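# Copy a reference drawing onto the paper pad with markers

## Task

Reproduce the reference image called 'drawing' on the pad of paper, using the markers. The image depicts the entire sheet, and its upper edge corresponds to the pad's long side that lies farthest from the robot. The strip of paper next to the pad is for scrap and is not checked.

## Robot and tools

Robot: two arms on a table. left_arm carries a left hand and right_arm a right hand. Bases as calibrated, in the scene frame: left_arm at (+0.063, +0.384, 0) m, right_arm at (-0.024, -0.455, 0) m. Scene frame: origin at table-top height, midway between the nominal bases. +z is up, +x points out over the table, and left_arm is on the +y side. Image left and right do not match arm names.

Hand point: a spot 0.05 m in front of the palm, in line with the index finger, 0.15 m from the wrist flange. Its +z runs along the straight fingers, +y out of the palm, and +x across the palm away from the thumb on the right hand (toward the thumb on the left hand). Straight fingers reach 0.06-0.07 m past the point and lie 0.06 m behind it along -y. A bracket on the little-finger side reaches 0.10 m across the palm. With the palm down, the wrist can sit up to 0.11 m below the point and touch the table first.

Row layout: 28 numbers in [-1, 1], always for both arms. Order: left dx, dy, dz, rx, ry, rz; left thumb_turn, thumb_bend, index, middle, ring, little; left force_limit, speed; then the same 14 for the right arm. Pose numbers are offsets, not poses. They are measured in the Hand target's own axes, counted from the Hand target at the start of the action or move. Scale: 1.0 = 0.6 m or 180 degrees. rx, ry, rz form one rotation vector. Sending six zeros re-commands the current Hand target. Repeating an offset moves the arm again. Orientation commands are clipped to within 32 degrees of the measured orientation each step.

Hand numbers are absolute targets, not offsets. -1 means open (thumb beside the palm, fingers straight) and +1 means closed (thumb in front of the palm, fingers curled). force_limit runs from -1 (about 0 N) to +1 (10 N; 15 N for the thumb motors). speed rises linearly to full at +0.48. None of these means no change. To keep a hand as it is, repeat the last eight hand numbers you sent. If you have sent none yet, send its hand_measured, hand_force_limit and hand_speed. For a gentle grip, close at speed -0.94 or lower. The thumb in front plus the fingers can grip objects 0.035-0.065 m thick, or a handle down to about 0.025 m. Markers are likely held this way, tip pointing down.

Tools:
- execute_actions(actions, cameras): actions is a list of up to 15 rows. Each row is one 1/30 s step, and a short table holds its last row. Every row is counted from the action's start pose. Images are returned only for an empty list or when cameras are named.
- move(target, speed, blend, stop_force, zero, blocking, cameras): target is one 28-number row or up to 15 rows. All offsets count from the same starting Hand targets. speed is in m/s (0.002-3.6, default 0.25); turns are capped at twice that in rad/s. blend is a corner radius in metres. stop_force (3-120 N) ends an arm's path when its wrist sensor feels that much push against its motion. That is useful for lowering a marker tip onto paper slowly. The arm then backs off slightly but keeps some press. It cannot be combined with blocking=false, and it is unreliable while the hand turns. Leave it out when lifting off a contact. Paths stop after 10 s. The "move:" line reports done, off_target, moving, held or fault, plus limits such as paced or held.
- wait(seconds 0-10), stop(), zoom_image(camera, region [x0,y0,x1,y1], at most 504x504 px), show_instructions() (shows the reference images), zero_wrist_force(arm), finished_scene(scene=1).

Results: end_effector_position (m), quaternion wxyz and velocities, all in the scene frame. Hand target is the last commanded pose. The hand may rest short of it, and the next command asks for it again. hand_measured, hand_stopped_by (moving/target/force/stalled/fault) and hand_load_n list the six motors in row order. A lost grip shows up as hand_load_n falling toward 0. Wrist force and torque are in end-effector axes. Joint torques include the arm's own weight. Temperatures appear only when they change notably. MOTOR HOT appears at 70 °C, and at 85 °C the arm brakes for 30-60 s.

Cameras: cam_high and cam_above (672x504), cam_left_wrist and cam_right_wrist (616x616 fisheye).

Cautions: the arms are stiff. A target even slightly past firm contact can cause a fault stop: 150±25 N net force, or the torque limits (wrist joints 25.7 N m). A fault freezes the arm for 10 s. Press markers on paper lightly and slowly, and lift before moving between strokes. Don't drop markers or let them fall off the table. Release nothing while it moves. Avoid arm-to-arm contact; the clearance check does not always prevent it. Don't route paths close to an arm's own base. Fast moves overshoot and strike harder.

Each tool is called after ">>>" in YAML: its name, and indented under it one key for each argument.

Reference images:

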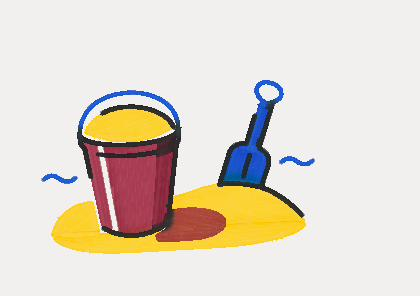

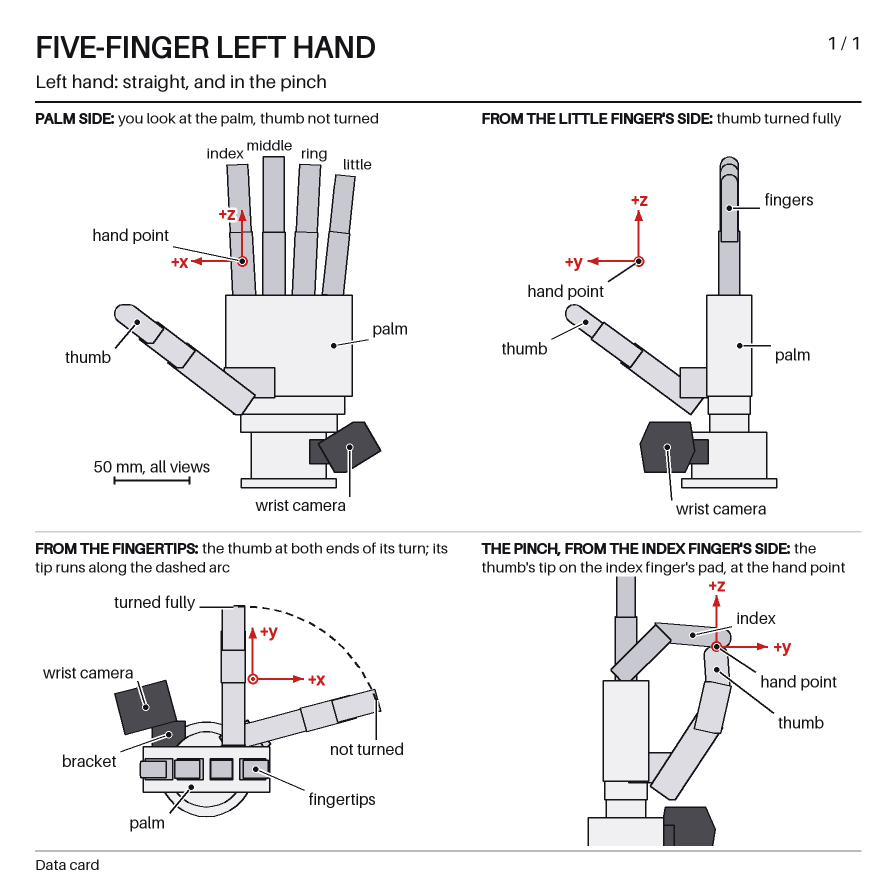

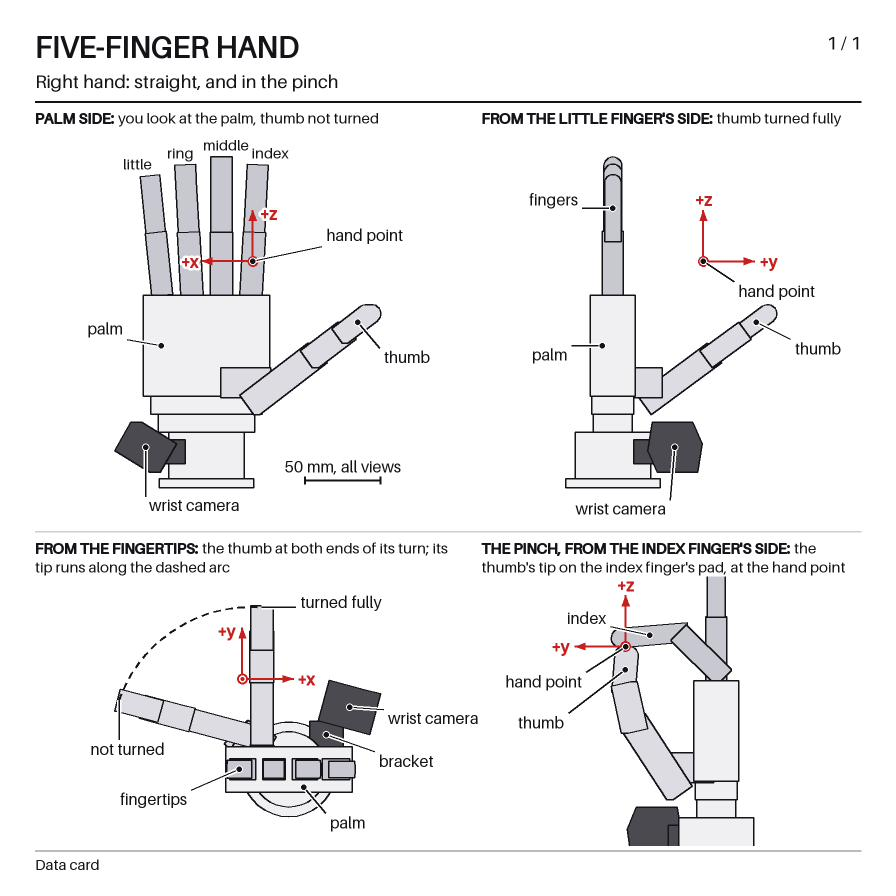

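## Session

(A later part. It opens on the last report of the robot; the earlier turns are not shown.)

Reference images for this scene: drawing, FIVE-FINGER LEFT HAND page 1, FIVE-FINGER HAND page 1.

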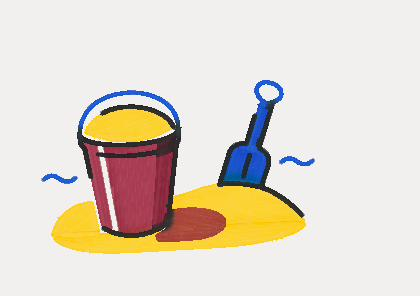

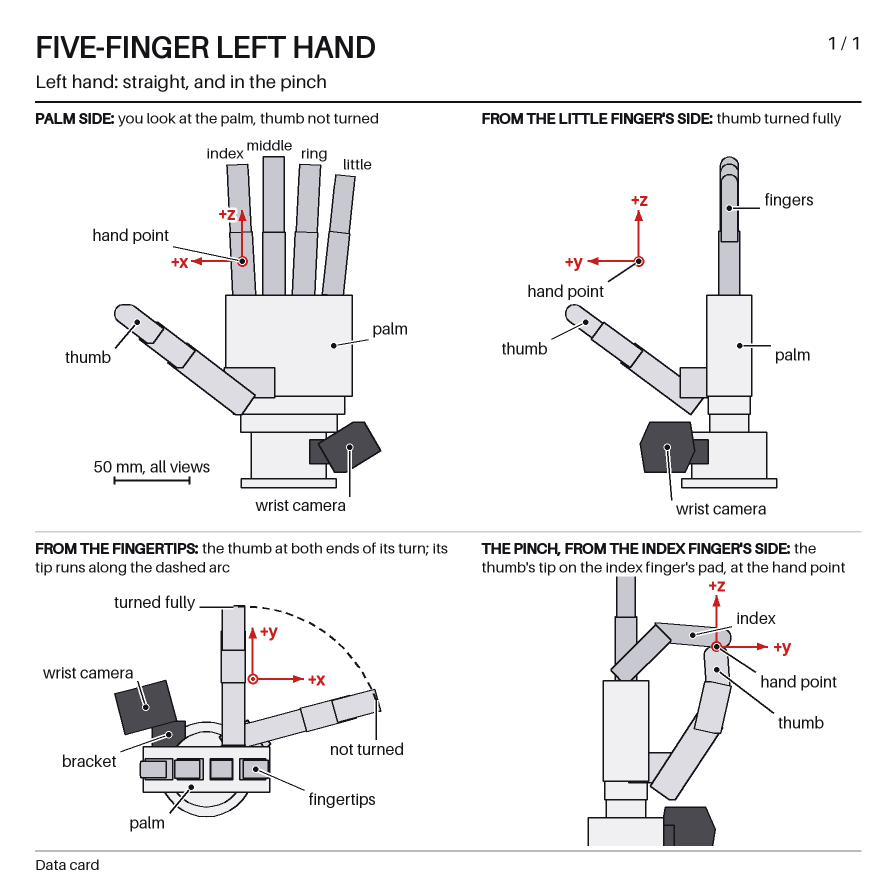

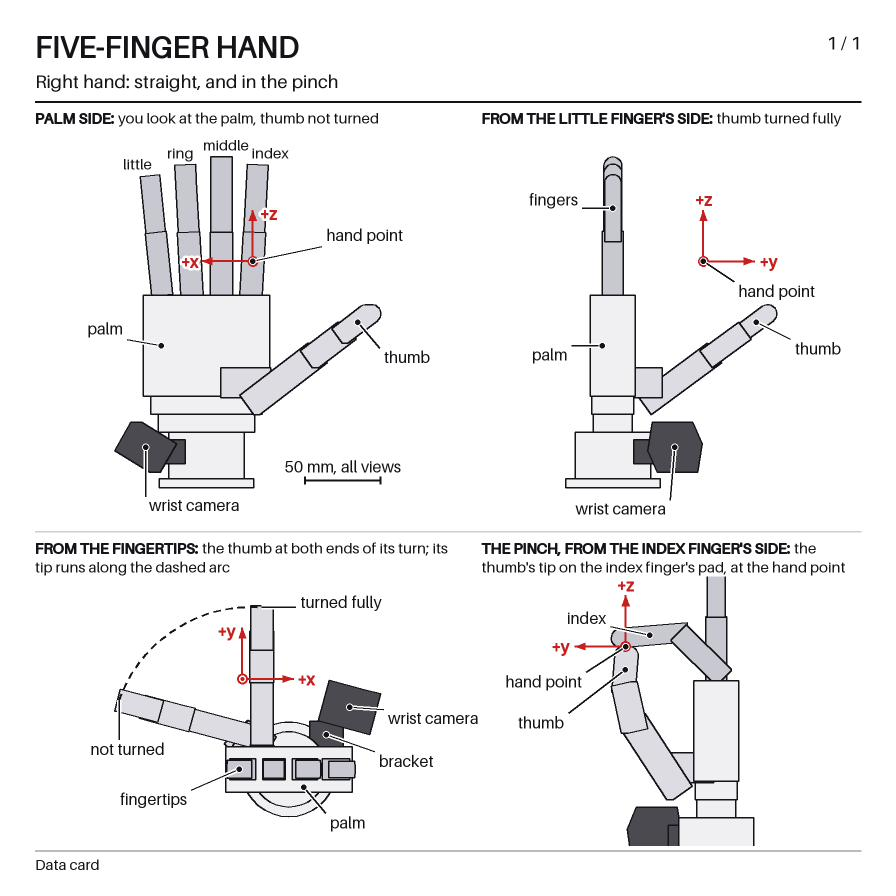

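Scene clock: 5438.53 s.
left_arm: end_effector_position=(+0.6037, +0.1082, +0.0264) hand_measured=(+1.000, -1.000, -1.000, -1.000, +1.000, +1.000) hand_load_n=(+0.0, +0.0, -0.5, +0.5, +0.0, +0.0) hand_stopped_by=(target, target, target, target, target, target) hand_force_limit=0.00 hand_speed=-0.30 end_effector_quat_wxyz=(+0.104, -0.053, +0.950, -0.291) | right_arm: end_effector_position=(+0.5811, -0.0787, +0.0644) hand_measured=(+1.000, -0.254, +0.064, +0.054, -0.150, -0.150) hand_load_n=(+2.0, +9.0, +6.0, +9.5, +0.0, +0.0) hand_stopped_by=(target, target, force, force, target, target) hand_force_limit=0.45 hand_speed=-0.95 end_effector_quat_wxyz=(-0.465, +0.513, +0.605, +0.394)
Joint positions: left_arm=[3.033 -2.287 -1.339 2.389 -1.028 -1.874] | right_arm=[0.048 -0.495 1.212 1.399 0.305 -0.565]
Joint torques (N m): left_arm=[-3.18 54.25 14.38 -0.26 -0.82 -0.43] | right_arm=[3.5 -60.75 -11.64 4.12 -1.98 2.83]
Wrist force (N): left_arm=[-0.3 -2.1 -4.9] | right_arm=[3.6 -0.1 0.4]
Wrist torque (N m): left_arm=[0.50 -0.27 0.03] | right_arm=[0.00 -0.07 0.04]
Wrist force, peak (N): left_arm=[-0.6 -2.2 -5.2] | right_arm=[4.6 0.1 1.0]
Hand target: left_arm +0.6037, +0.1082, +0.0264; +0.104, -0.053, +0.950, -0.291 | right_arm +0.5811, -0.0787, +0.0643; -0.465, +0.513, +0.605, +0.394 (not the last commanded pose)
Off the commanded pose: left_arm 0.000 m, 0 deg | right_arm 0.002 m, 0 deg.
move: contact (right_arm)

>>> move:
  target:
    - [0,0,0,0,0,0,1,-1,-1,-1,1,1,0,-0.3,0.008049,0,-0.002157,0,0,0,1,-0.25,0.52,0.52,-0.15,-0.15,0.45,-0.95]
    - [0,0,0,0,0,0,1,-1,-1,-1,1,1,0,-0.3,-0.050122,0.007882,-0.219261,0,0,0,1,-0.25,0.52,0.52,-0.15,-0.15,0.45,-0.95]
  speed: [0.03,0.2]
  blend: [0.002,0]
  cameras: ["cam_above"]

>>> zoom_image:
  camera: "cam_above"
  region: [250, 200, 400, 350]

Scene clock: 5457.07 s.
left_arm: end_effector_position=(+0.6037, +0.1082, +0.0264) hand_measured=(+1.000, -1.000, -1.000, -1.000, +1.000, +1.000) hand_load_n=(+0.5, +0.0, +0.0, +0.5, +0.0, +0.0) hand_stopped_by=(target, target, target, target, target, target) hand_force_limit=0.00 hand_speed=-0.30 end_effector_quat_wxyz=(+0.104, -0.053, +0.950, -0.291) | right_arm: end_effector_position=(+0.6079, -0.2108, +0.0690) hand_measured=(+1.000, -0.254, +0.064, +0.054, -0.150, -0.150) hand_load_n=(+3.0, +9.0, +6.0, +9.0, +0.0, +0.0) hand_stopped_by=(target, target, force, force, target, target) hand_force_limit=0.45 hand_speed=-0.95 end_effector_quat_wxyz=(-0.465, +0.513, +0.605, +0.394)
Joint positions: left_arm=[3.033 -2.287 -1.339 2.389 -1.028 -1.874] | right_arm=[-0.17 -0.481 1.266 1.735 0.457 -0.998]
Joint torques (N m): left_arm=[-2.34 53.42 5.27 -0.46 -0.56 -1.18] | right_arm=[-6.27 -62.18 -11.37 1.57 -2.44 0.55]
Wrist force (N): left_arm=[-0.4 -2.3 -4.9] | right_arm=[0.7 0.1 0.6]
Wrist torque (N m): left_arm=[0.47 -0.25 0.03] | right_arm=[-0.04 -0.18 0.12]
Wrist force, peak (N): left_arm=[0.0 -2.4 -5.2] | right_arm=[4.0 0.0 0.8]
Hand target: left_arm +0.6037, +0.1082, +0.0264; +0.104, -0.053, +0.950, -0.291 | right_arm +0.6080, -0.2109, +0.0691; -0.465, +0.513, +0.605, +0.394
Off the commanded pose: left_arm 0.000 m, 0 deg | right_arm 0.000 m, 0 deg.
move: done
Images, in order (width x height): cam_above 672x504.

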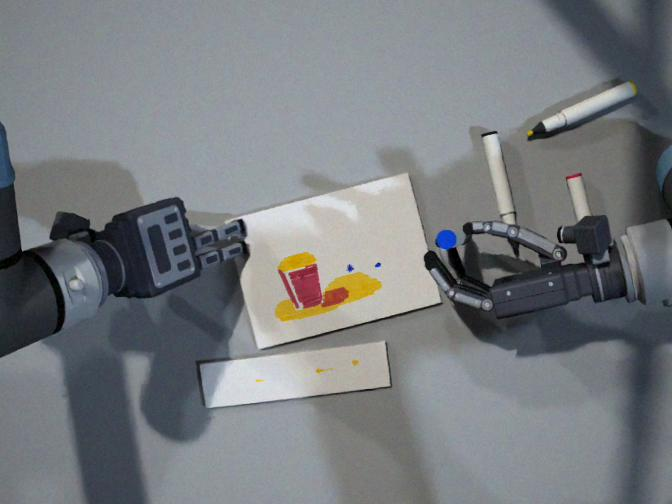

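Scaled by 3.360.

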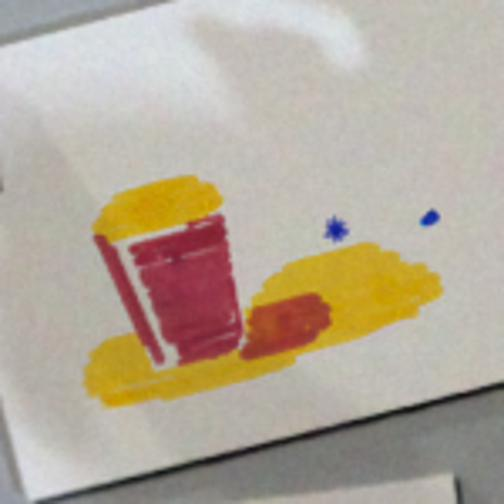

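>>> zoom_image:
  camera: "cam_above"
  region: [330, 250, 400, 290]

Scaled by 7.200.

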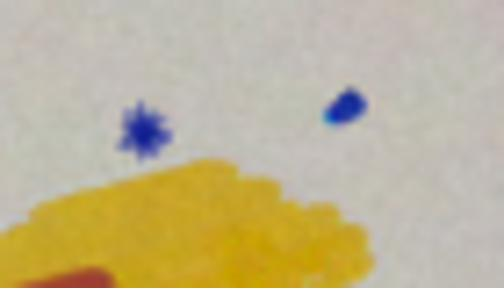

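>>> move:
  target:
    - [0,0,0,0,0,0,1,-1,-1,-1,1,1,0,-0.3,0.059484,-0.003017,0.220487,0,0,0,1,-0.25,0.52,0.52,-0.15,-0.15,0.45,-0.95]
    - [0,0,0,0,0,0,1,-1,-1,-1,1,1,0,-0.3,0.051435,-0.003017,0.222644,0,0,0,1,-0.25,0.52,0.52,-0.15,-0.15,0.45,-0.95]
    - [0,0,0,0,0,0,1,-1,-1,-1,1,1,0,-0.3,0.046813,-0.002387,0.205267,0,0,0,1,-0.25,0.52,0.52,-0.15,-0.15,0.45,-0.95]
    - [0,0,0,0,0,0,1,-1,-1,-1,1,1,0,-0.3,0.054862,-0.002387,0.20311,0,0,0,1,-0.25,0.52,0.52,-0.15,-0.15,0.45,-0.95]
    - [0,0,0,0,0,0,1,-1,-1,-1,1,1,0,-0.3,0,0,0,0,0,0,1,-0.25,0.52,0.52,-0.15,-0.15,0.45,-0.95]
  speed: [0.25,0.015,0.05,0.03,0.25]
  blend: [0,0,0.0008,0.002,0]
  cameras: ["cam_above"]

>>> zoom_image:
  camera: "cam_above"
  region: [330, 240, 400, 290]

Scene clock: 5517.83 s.
left_arm: end_effector_position=(+0.6037, +0.1082, +0.0264) hand_measured=(+1.000, -1.000, -1.000, -1.000, +1.000, +1.000) hand_load_n=(+0.0, +0.0, -0.5, +0.5, +0.0, +0.0) hand_stopped_by=(target, target, target, target, target, target) hand_force_limit=0.00 hand_speed=-0.30 end_effector_quat_wxyz=(+0.104, -0.053, +0.950, -0.291) | right_arm: end_effector_position=(+0.6079, -0.2108, +0.0690) hand_measured=(+1.000, -0.254, +0.064, +0.054, -0.150, -0.150) hand_load_n=(+3.0, +9.0, +6.0, +9.0, +0.0, +0.0) hand_stopped_by=(target, target, force, force, target, target) hand_force_limit=0.45 hand_speed=-0.95 end_effector_quat_wxyz=(-0.465, +0.513, +0.605, +0.394)
Joint positions: left_arm=[3.033 -2.287 -1.339 2.389 -1.028 -1.874] | right_arm=[-0.17 -0.481 1.267 1.735 0.457 -0.998]
Joint torques (N m): left_arm=[-2.07 53.43 5.18 -0.59 -0.44 -1.2] | right_arm=[-6.89 -63.12 -19.72 2.05 -1.93 -0.46]
Wrist force (N): left_arm=[-0.1 -1.9 -4.7] | right_arm=[0.8 -0.1 0.7]
Wrist torque (N m): left_arm=[0.52 -0.28 0.04] | right_arm=[-0.08 -0.19 0.11]
Wrist force, peak (N): left_arm=[-0.3 -2.3 -5.2] | right_arm=[2.5 0.2 1.4]
Hand target: left_arm +0.6037, +0.1082, +0.0264; +0.104, -0.053, +0.950, -0.291 | right_arm +0.6080, -0.2109, +0.0691; -0.465, +0.513, +0.605, +0.394
Off the commanded pose: left_arm 0.000 m, 0 deg | right_arm 0.000 m, 0 deg.
move: done
Images, in order (width x height): cam_above 672x504.

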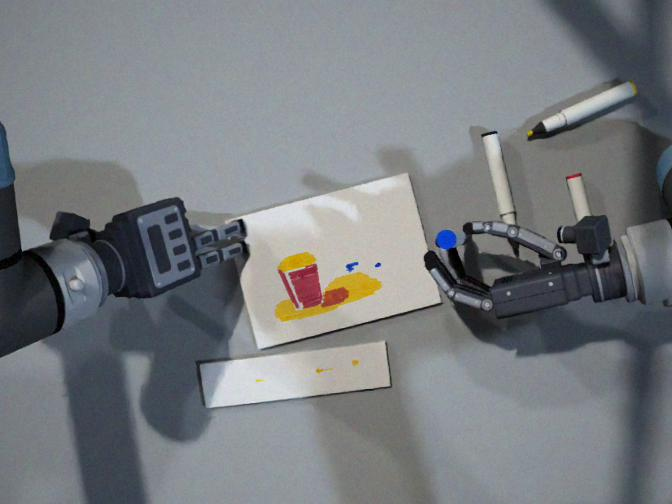

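Scaled by 7.200.

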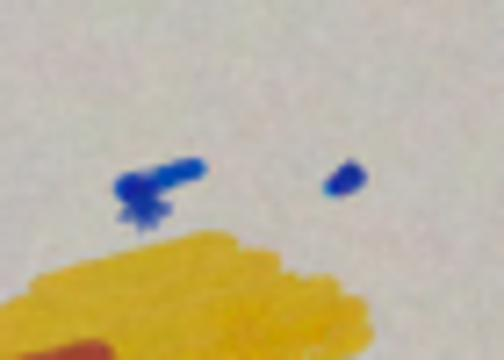

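>>> show_instructions:

Reference images for this scene: drawing, FIVE-FINGER LEFT HAND page 1, FIVE-FINGER HAND page 1.

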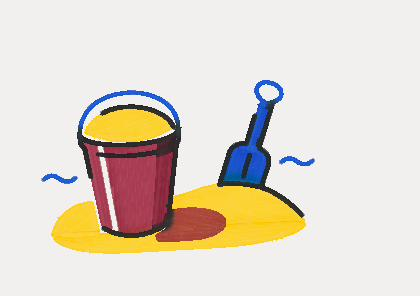

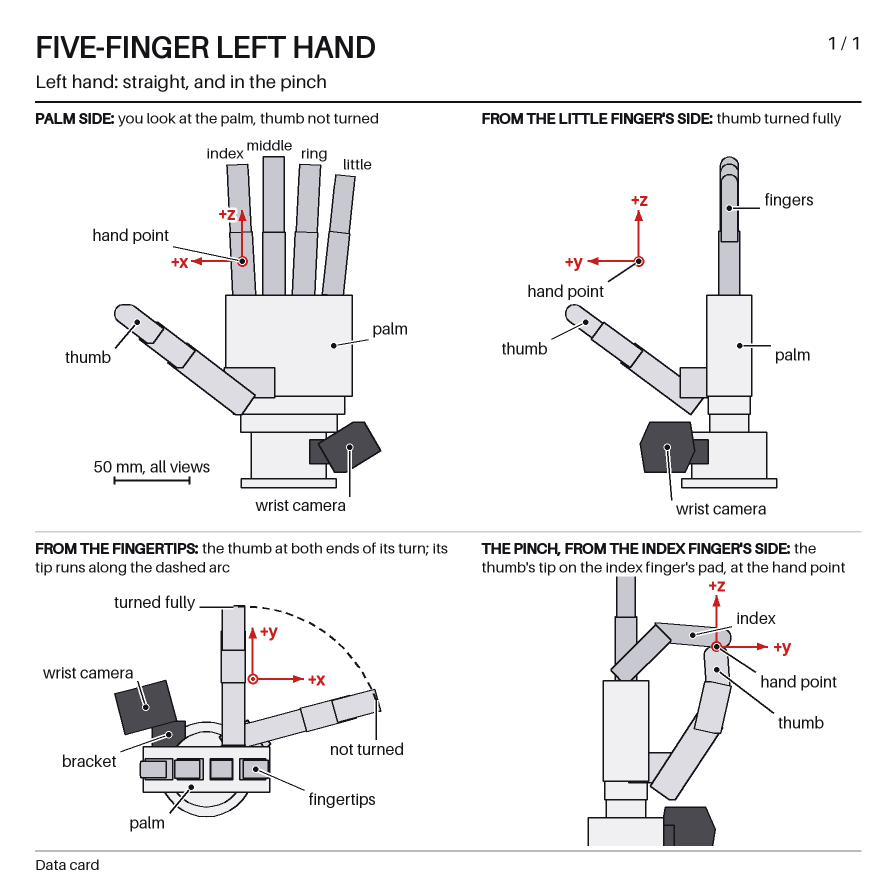

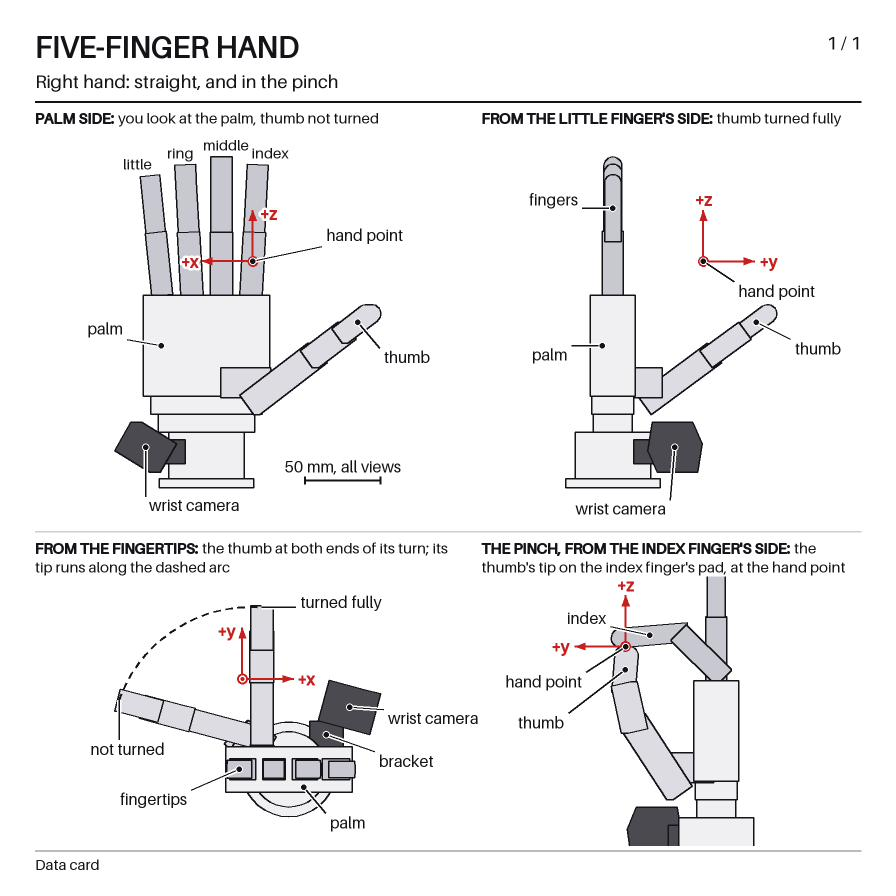

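>>> move:
  target:
    - [0,0,0,0,0,0,1,-1,-1,-1,1,1,0,-0.3,0.059856,0.014147,0.221011,0,0,0,1,-0.25,0.52,0.52,-0.15,-0.15,0.45,-0.95]
    - [0,0,0,0,0,0,1,-1,-1,-1,1,1,0,-0.3,0.051807,0.014147,0.223168,0,0,0,1,-0.25,0.52,0.52,-0.15,-0.15,0.45,-0.95]
    - [0,0,0,0,0,0,1,-1,-1,-1,1,1,0,-0.3,0.045505,0.015007,0.199472,0,0,0,1,-0.25,0.52,0.52,-0.15,-0.15,0.45,-0.95]
    - [0,0,0,0,0,0,1,-1,-1,-1,1,1,0,-0.3,0.045005,0.011386,0.197781,0,0,0,1,-0.25,0.52,0.52,-0.15,-0.15,0.45,-0.95]
    - [0,0,0,0,0,0,1,-1,-1,-1,1,1,0,-0.3,0.052567,0.010354,0.226215,0,0,0,1,-0.25,0.52,0.52,-0.15,-0.15,0.45,-0.95]
    - [0,0,0,0,0,0,1,-1,-1,-1,1,1,0,-0.3,0.052909,0.006619,0.227682,0,0,0,1,-0.25,0.52,0.52,-0.15,-0.15,0.45,-0.95]
    - [0,0,0,0,0,0,1,-1,-1,-1,1,1,0,-0.3,0.044715,0.007737,0.196878,0,0,0,1,-0.25,0.52,0.52,-0.15,-0.15,0.45,-0.95]
    - [0,0,0,0,0,0,1,-1,-1,-1,1,1,0,-0.3,0.044635,0.004059,0.196766,0,0,0,1,-0.25,0.52,0.52,-0.15,-0.15,0.45,-0.95]
    - [0,0,0,0,0,0,1,-1,-1,-1,1,1,0,-0.3,0.053249,0.002883,0.22915,0,0,0,1,-0.25,0.52,0.52,-0.15,-0.15,0.45,-0.95]
    - [0,0,0,0,0,0,1,-1,-1,-1,1,1,0,-0.3,0.053379,-0.000823,0.229828,0,0,0,1,-0.25,0.52,0.52,-0.15,-0.15,0.45,-0.95]
    - [0,0,0,0,0,0,1,-1,-1,-1,1,1,0,-0.3,0.044766,0.000352,0.197444,0,0,0,1,-0.25,0.52,0.52,-0.15,-0.15,0.45,-0.95]
    - [0,0,0,0,0,0,1,-1,-1,-1,1,1,0,-0.3,0.052815,0.000352,0.195287,0,0,0,1,-0.25,0.52,0.52,-0.15,-0.15,0.45,-0.95]
    - [0,0,0,0,0,0,1,-1,-1,-1,1,1,0,-0.3,0,0,0,0,0,0,1,-0.25,0.52,0.52,-0.15,-0.15,0.45,-0.95]
  speed: [0.25,0.015,0.055,0.05,0.055,0.05,0.055,0.05,0.055,0.05,0.055,0.03,0.25]
  blend: [0,0,0.0008,0.0008,0.0008,0.0008,0.0008,0.0008,0.0008,0.0008,0.0008,0.002,0]

>>> move:
  target:
    - [0,0,0,0,0,0,1,-1,-1,-1,1,1,0,-0.3,0.052945,-0.003355,0.195964,0,0,0,1,-0.25,0.52,0.52,-0.15,-0.15,0.45,-0.95]
    - [0,0,0,0,0,0,1,-1,-1,-1,1,1,0,-0.3,0.044896,-0.003355,0.198121,0,0,0,1,-0.25,0.52,0.52,-0.15,-0.15,0.45,-0.95]
    - [0,0,0,0,0,0,1,-1,-1,-1,1,1,0,-0.3,0.053509,-0.00453,0.230506,0,0,0,1,-0.25,0.52,0.52,-0.15,-0.15,0.45,-0.95]
    - [0,0,0,0,0,0,1,-1,-1,-1,1,1,0,-0.3,0.05364,-0.008236,0.231183,0,0,0,1,-0.25,0.52,0.52,-0.15,-0.15,0.45,-0.95]
    - [0,0,0,0,0,0,1,-1,-1,-1,1,1,0,-0.3,0.045132,-0.007076,0.199194,0,0,0,1,-0.25,0.52,0.52,-0.15,-0.15,0.45,-0.95]
    - [0,0,0,0,0,0,1,-1,-1,-1,1,1,0,-0.3,0.045367,-0.010797,0.200267,0,0,0,1,-0.25,0.52,0.52,-0.15,-0.15,0.45,-0.95]
    - [0,0,0,0,0,0,1,-1,-1,-1,1,1,0,-0.3,0.05377,-0.011943,0.231861,0,0,0,1,-0.25,0.52,0.52,-0.15,-0.15,0.45,-0.95]
    - [0,0,0,0,0,0,1,-1,-1,-1,1,1,0,-0.3,0.053909,-0.015241,0.232551,0,0,0,1,-0.25,0.52,0.52,-0.15,-0.15,0.45,-0.95]
    - [0,0,0,0,0,0,1,-1,-1,-1,1,1,0,-0.3,0.045716,-0.014123,0.201747,0,0,0,1,-0.25,0.52,0.52,-0.15,-0.15,0.45,-0.95]
    - [0,0,0,0,0,0,1,-1,-1,-1,1,1,0,-0.3,0.053765,-0.014123,0.19959,0,0,0,1,-0.25,0.52,0.52,-0.15,-0.15,0.45,-0.95]
    - [0,0,0,0,0,0,1,-1,-1,-1,1,1,0,-0.3,0,0,0,0,0,0,1,-0.25,0.52,0.52,-0.15,-0.15,0.45,-0.95]
  speed: [0.25,0.015,0.055,0.05,0.055,0.05,0.055,0.05,0.055,0.03,0.25]
  blend: [0,0,0.0008,0.0008,0.0008,0.0008,0.0008,0.0008,0.0008,0.002,0]
  cameras: ["cam_above"]

>>> zoom_image:
  camera: "cam_above"
  region: [300, 220, 420, 300]

Scene clock: 5604.30 s.
left_arm: end_effector_position=(+0.6037, +0.1082, +0.0264) hand_measured=(+1.000, -1.000, -1.000, -1.000, +1.000, +1.000) hand_load_n=(+0.0, +0.0, +0.0, +0.5, +0.0, +0.0) hand_stopped_by=(target, target, target, target, target, target) hand_force_limit=0.00 hand_speed=-0.30 end_effector_quat_wxyz=(+0.104, -0.053, +0.950, -0.291) | right_arm: end_effector_position=(+0.6079, -0.2108, +0.0690) hand_measured=(+1.000, -0.254, +0.064, +0.054, -0.150, -0.150) hand_load_n=(+3.0, +9.0, +6.0, +9.0, +0.0, +0.0) hand_stopped_by=(target, target, force, force, target, target) hand_force_limit=0.45 hand_speed=-0.95 end_effector_quat_wxyz=(-0.465, +0.513, +0.605, +0.394)
Joint positions: left_arm=[3.033 -2.287 -1.339 2.389 -1.028 -1.874] | right_arm=[-0.17 -0.481 1.267 1.735 0.457 -0.998]
Joint torques (N m): left_arm=[-1.78 53.46 6.05 -0.61 -0.24 -1.22] | right_arm=[-6.36 -61.11 -23.74 1.89 -1.94 -0.58]
Wrist force (N): left_arm=[-0.5 -1.9 -5.2] | right_arm=[0.5 0.0 0.5]
Wrist torque (N m): left_arm=[0.55 -0.25 0.01] | right_arm=[-0.05 -0.15 0.11]
Wrist force, peak (N): left_arm=[-0.4 -2.3 -5.2] | right_arm=[1.2 0.3 2.5]
Hand target: left_arm +0.6037, +0.1082, +0.0264; +0.104, -0.053, +0.950, -0.291 | right_arm +0.6080, -0.2109, +0.0691; -0.465, +0.513, +0.605, +0.394
Off the commanded pose: left_arm 0.000 m, 0 deg | right_arm 0.000 m, 0 deg.
move: done

Scene clock: 5608.40 s.
left_arm: end_effector_position=(+0.6037, +0.1082, +0.0264) hand_measured=(+1.000, -1.000, -1.000, -1.000, +1.000, +1.000) hand_load_n=(+0.0, +0.0, +0.0, +0.5, +0.0, +0.0) hand_stopped_by=(target, target, target, target, target, target) hand_force_limit=0.00 hand_speed=-0.30 end_effector_quat_wxyz=(+0.104, -0.053, +0.950, -0.291) | right_arm: end_effector_position=(+0.6079, -0.2108, +0.0690) hand_measured=(+1.000, -0.254, +0.064, +0.054, -0.150, -0.150) hand_load_n=(+3.0, +9.0, +6.0, +9.0, +0.0, +0.0) hand_stopped_by=(target, target, force, force, target, target) hand_force_limit=0.45 hand_speed=-0.95 end_effector_quat_wxyz=(-0.465, +0.513, +0.605, +0.394)
Joint positions: left_arm=[3.033 -2.287 -1.339 2.389 -1.028 -1.874] | right_arm=[-0.17 -0.482 1.266 1.735 0.457 -0.998]
Joint torques (N m): left_arm=[-2.14 52.38 5.98 -0.52 -0.27 -1.16] | right_arm=[-6.68 -63.34 -5.06 2.23 -2.14 -0.23]
Wrist force (N): left_arm=[-0.3 -1.9 -5.2] | right_arm=[0.8 -0.1 0.9]
Wrist torque (N m): left_arm=[0.55 -0.27 0.02] | right_arm=[-0.09 -0.20 0.12]
Wrist force, peak (N): left_arm=[-0.3 -2.3 -5.2] | right_arm=[1.2 0.0 2.6]
Hand target: left_arm +0.6037, +0.1082, +0.0264; +0.104, -0.053, +0.950, -0.291 | right_arm +0.6080, -0.2109, +0.0691; -0.465, +0.513, +0.605, +0.394
Off the commanded pose: left_arm 0.000 m, 0 deg | right_arm 0.000 m, 0 deg.
move: done
Images, in order (width x height): cam_above 672x504.

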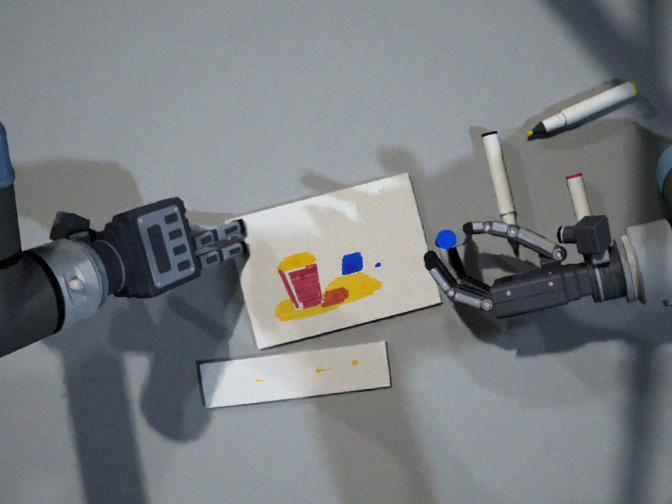

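Scaled by 4.200.

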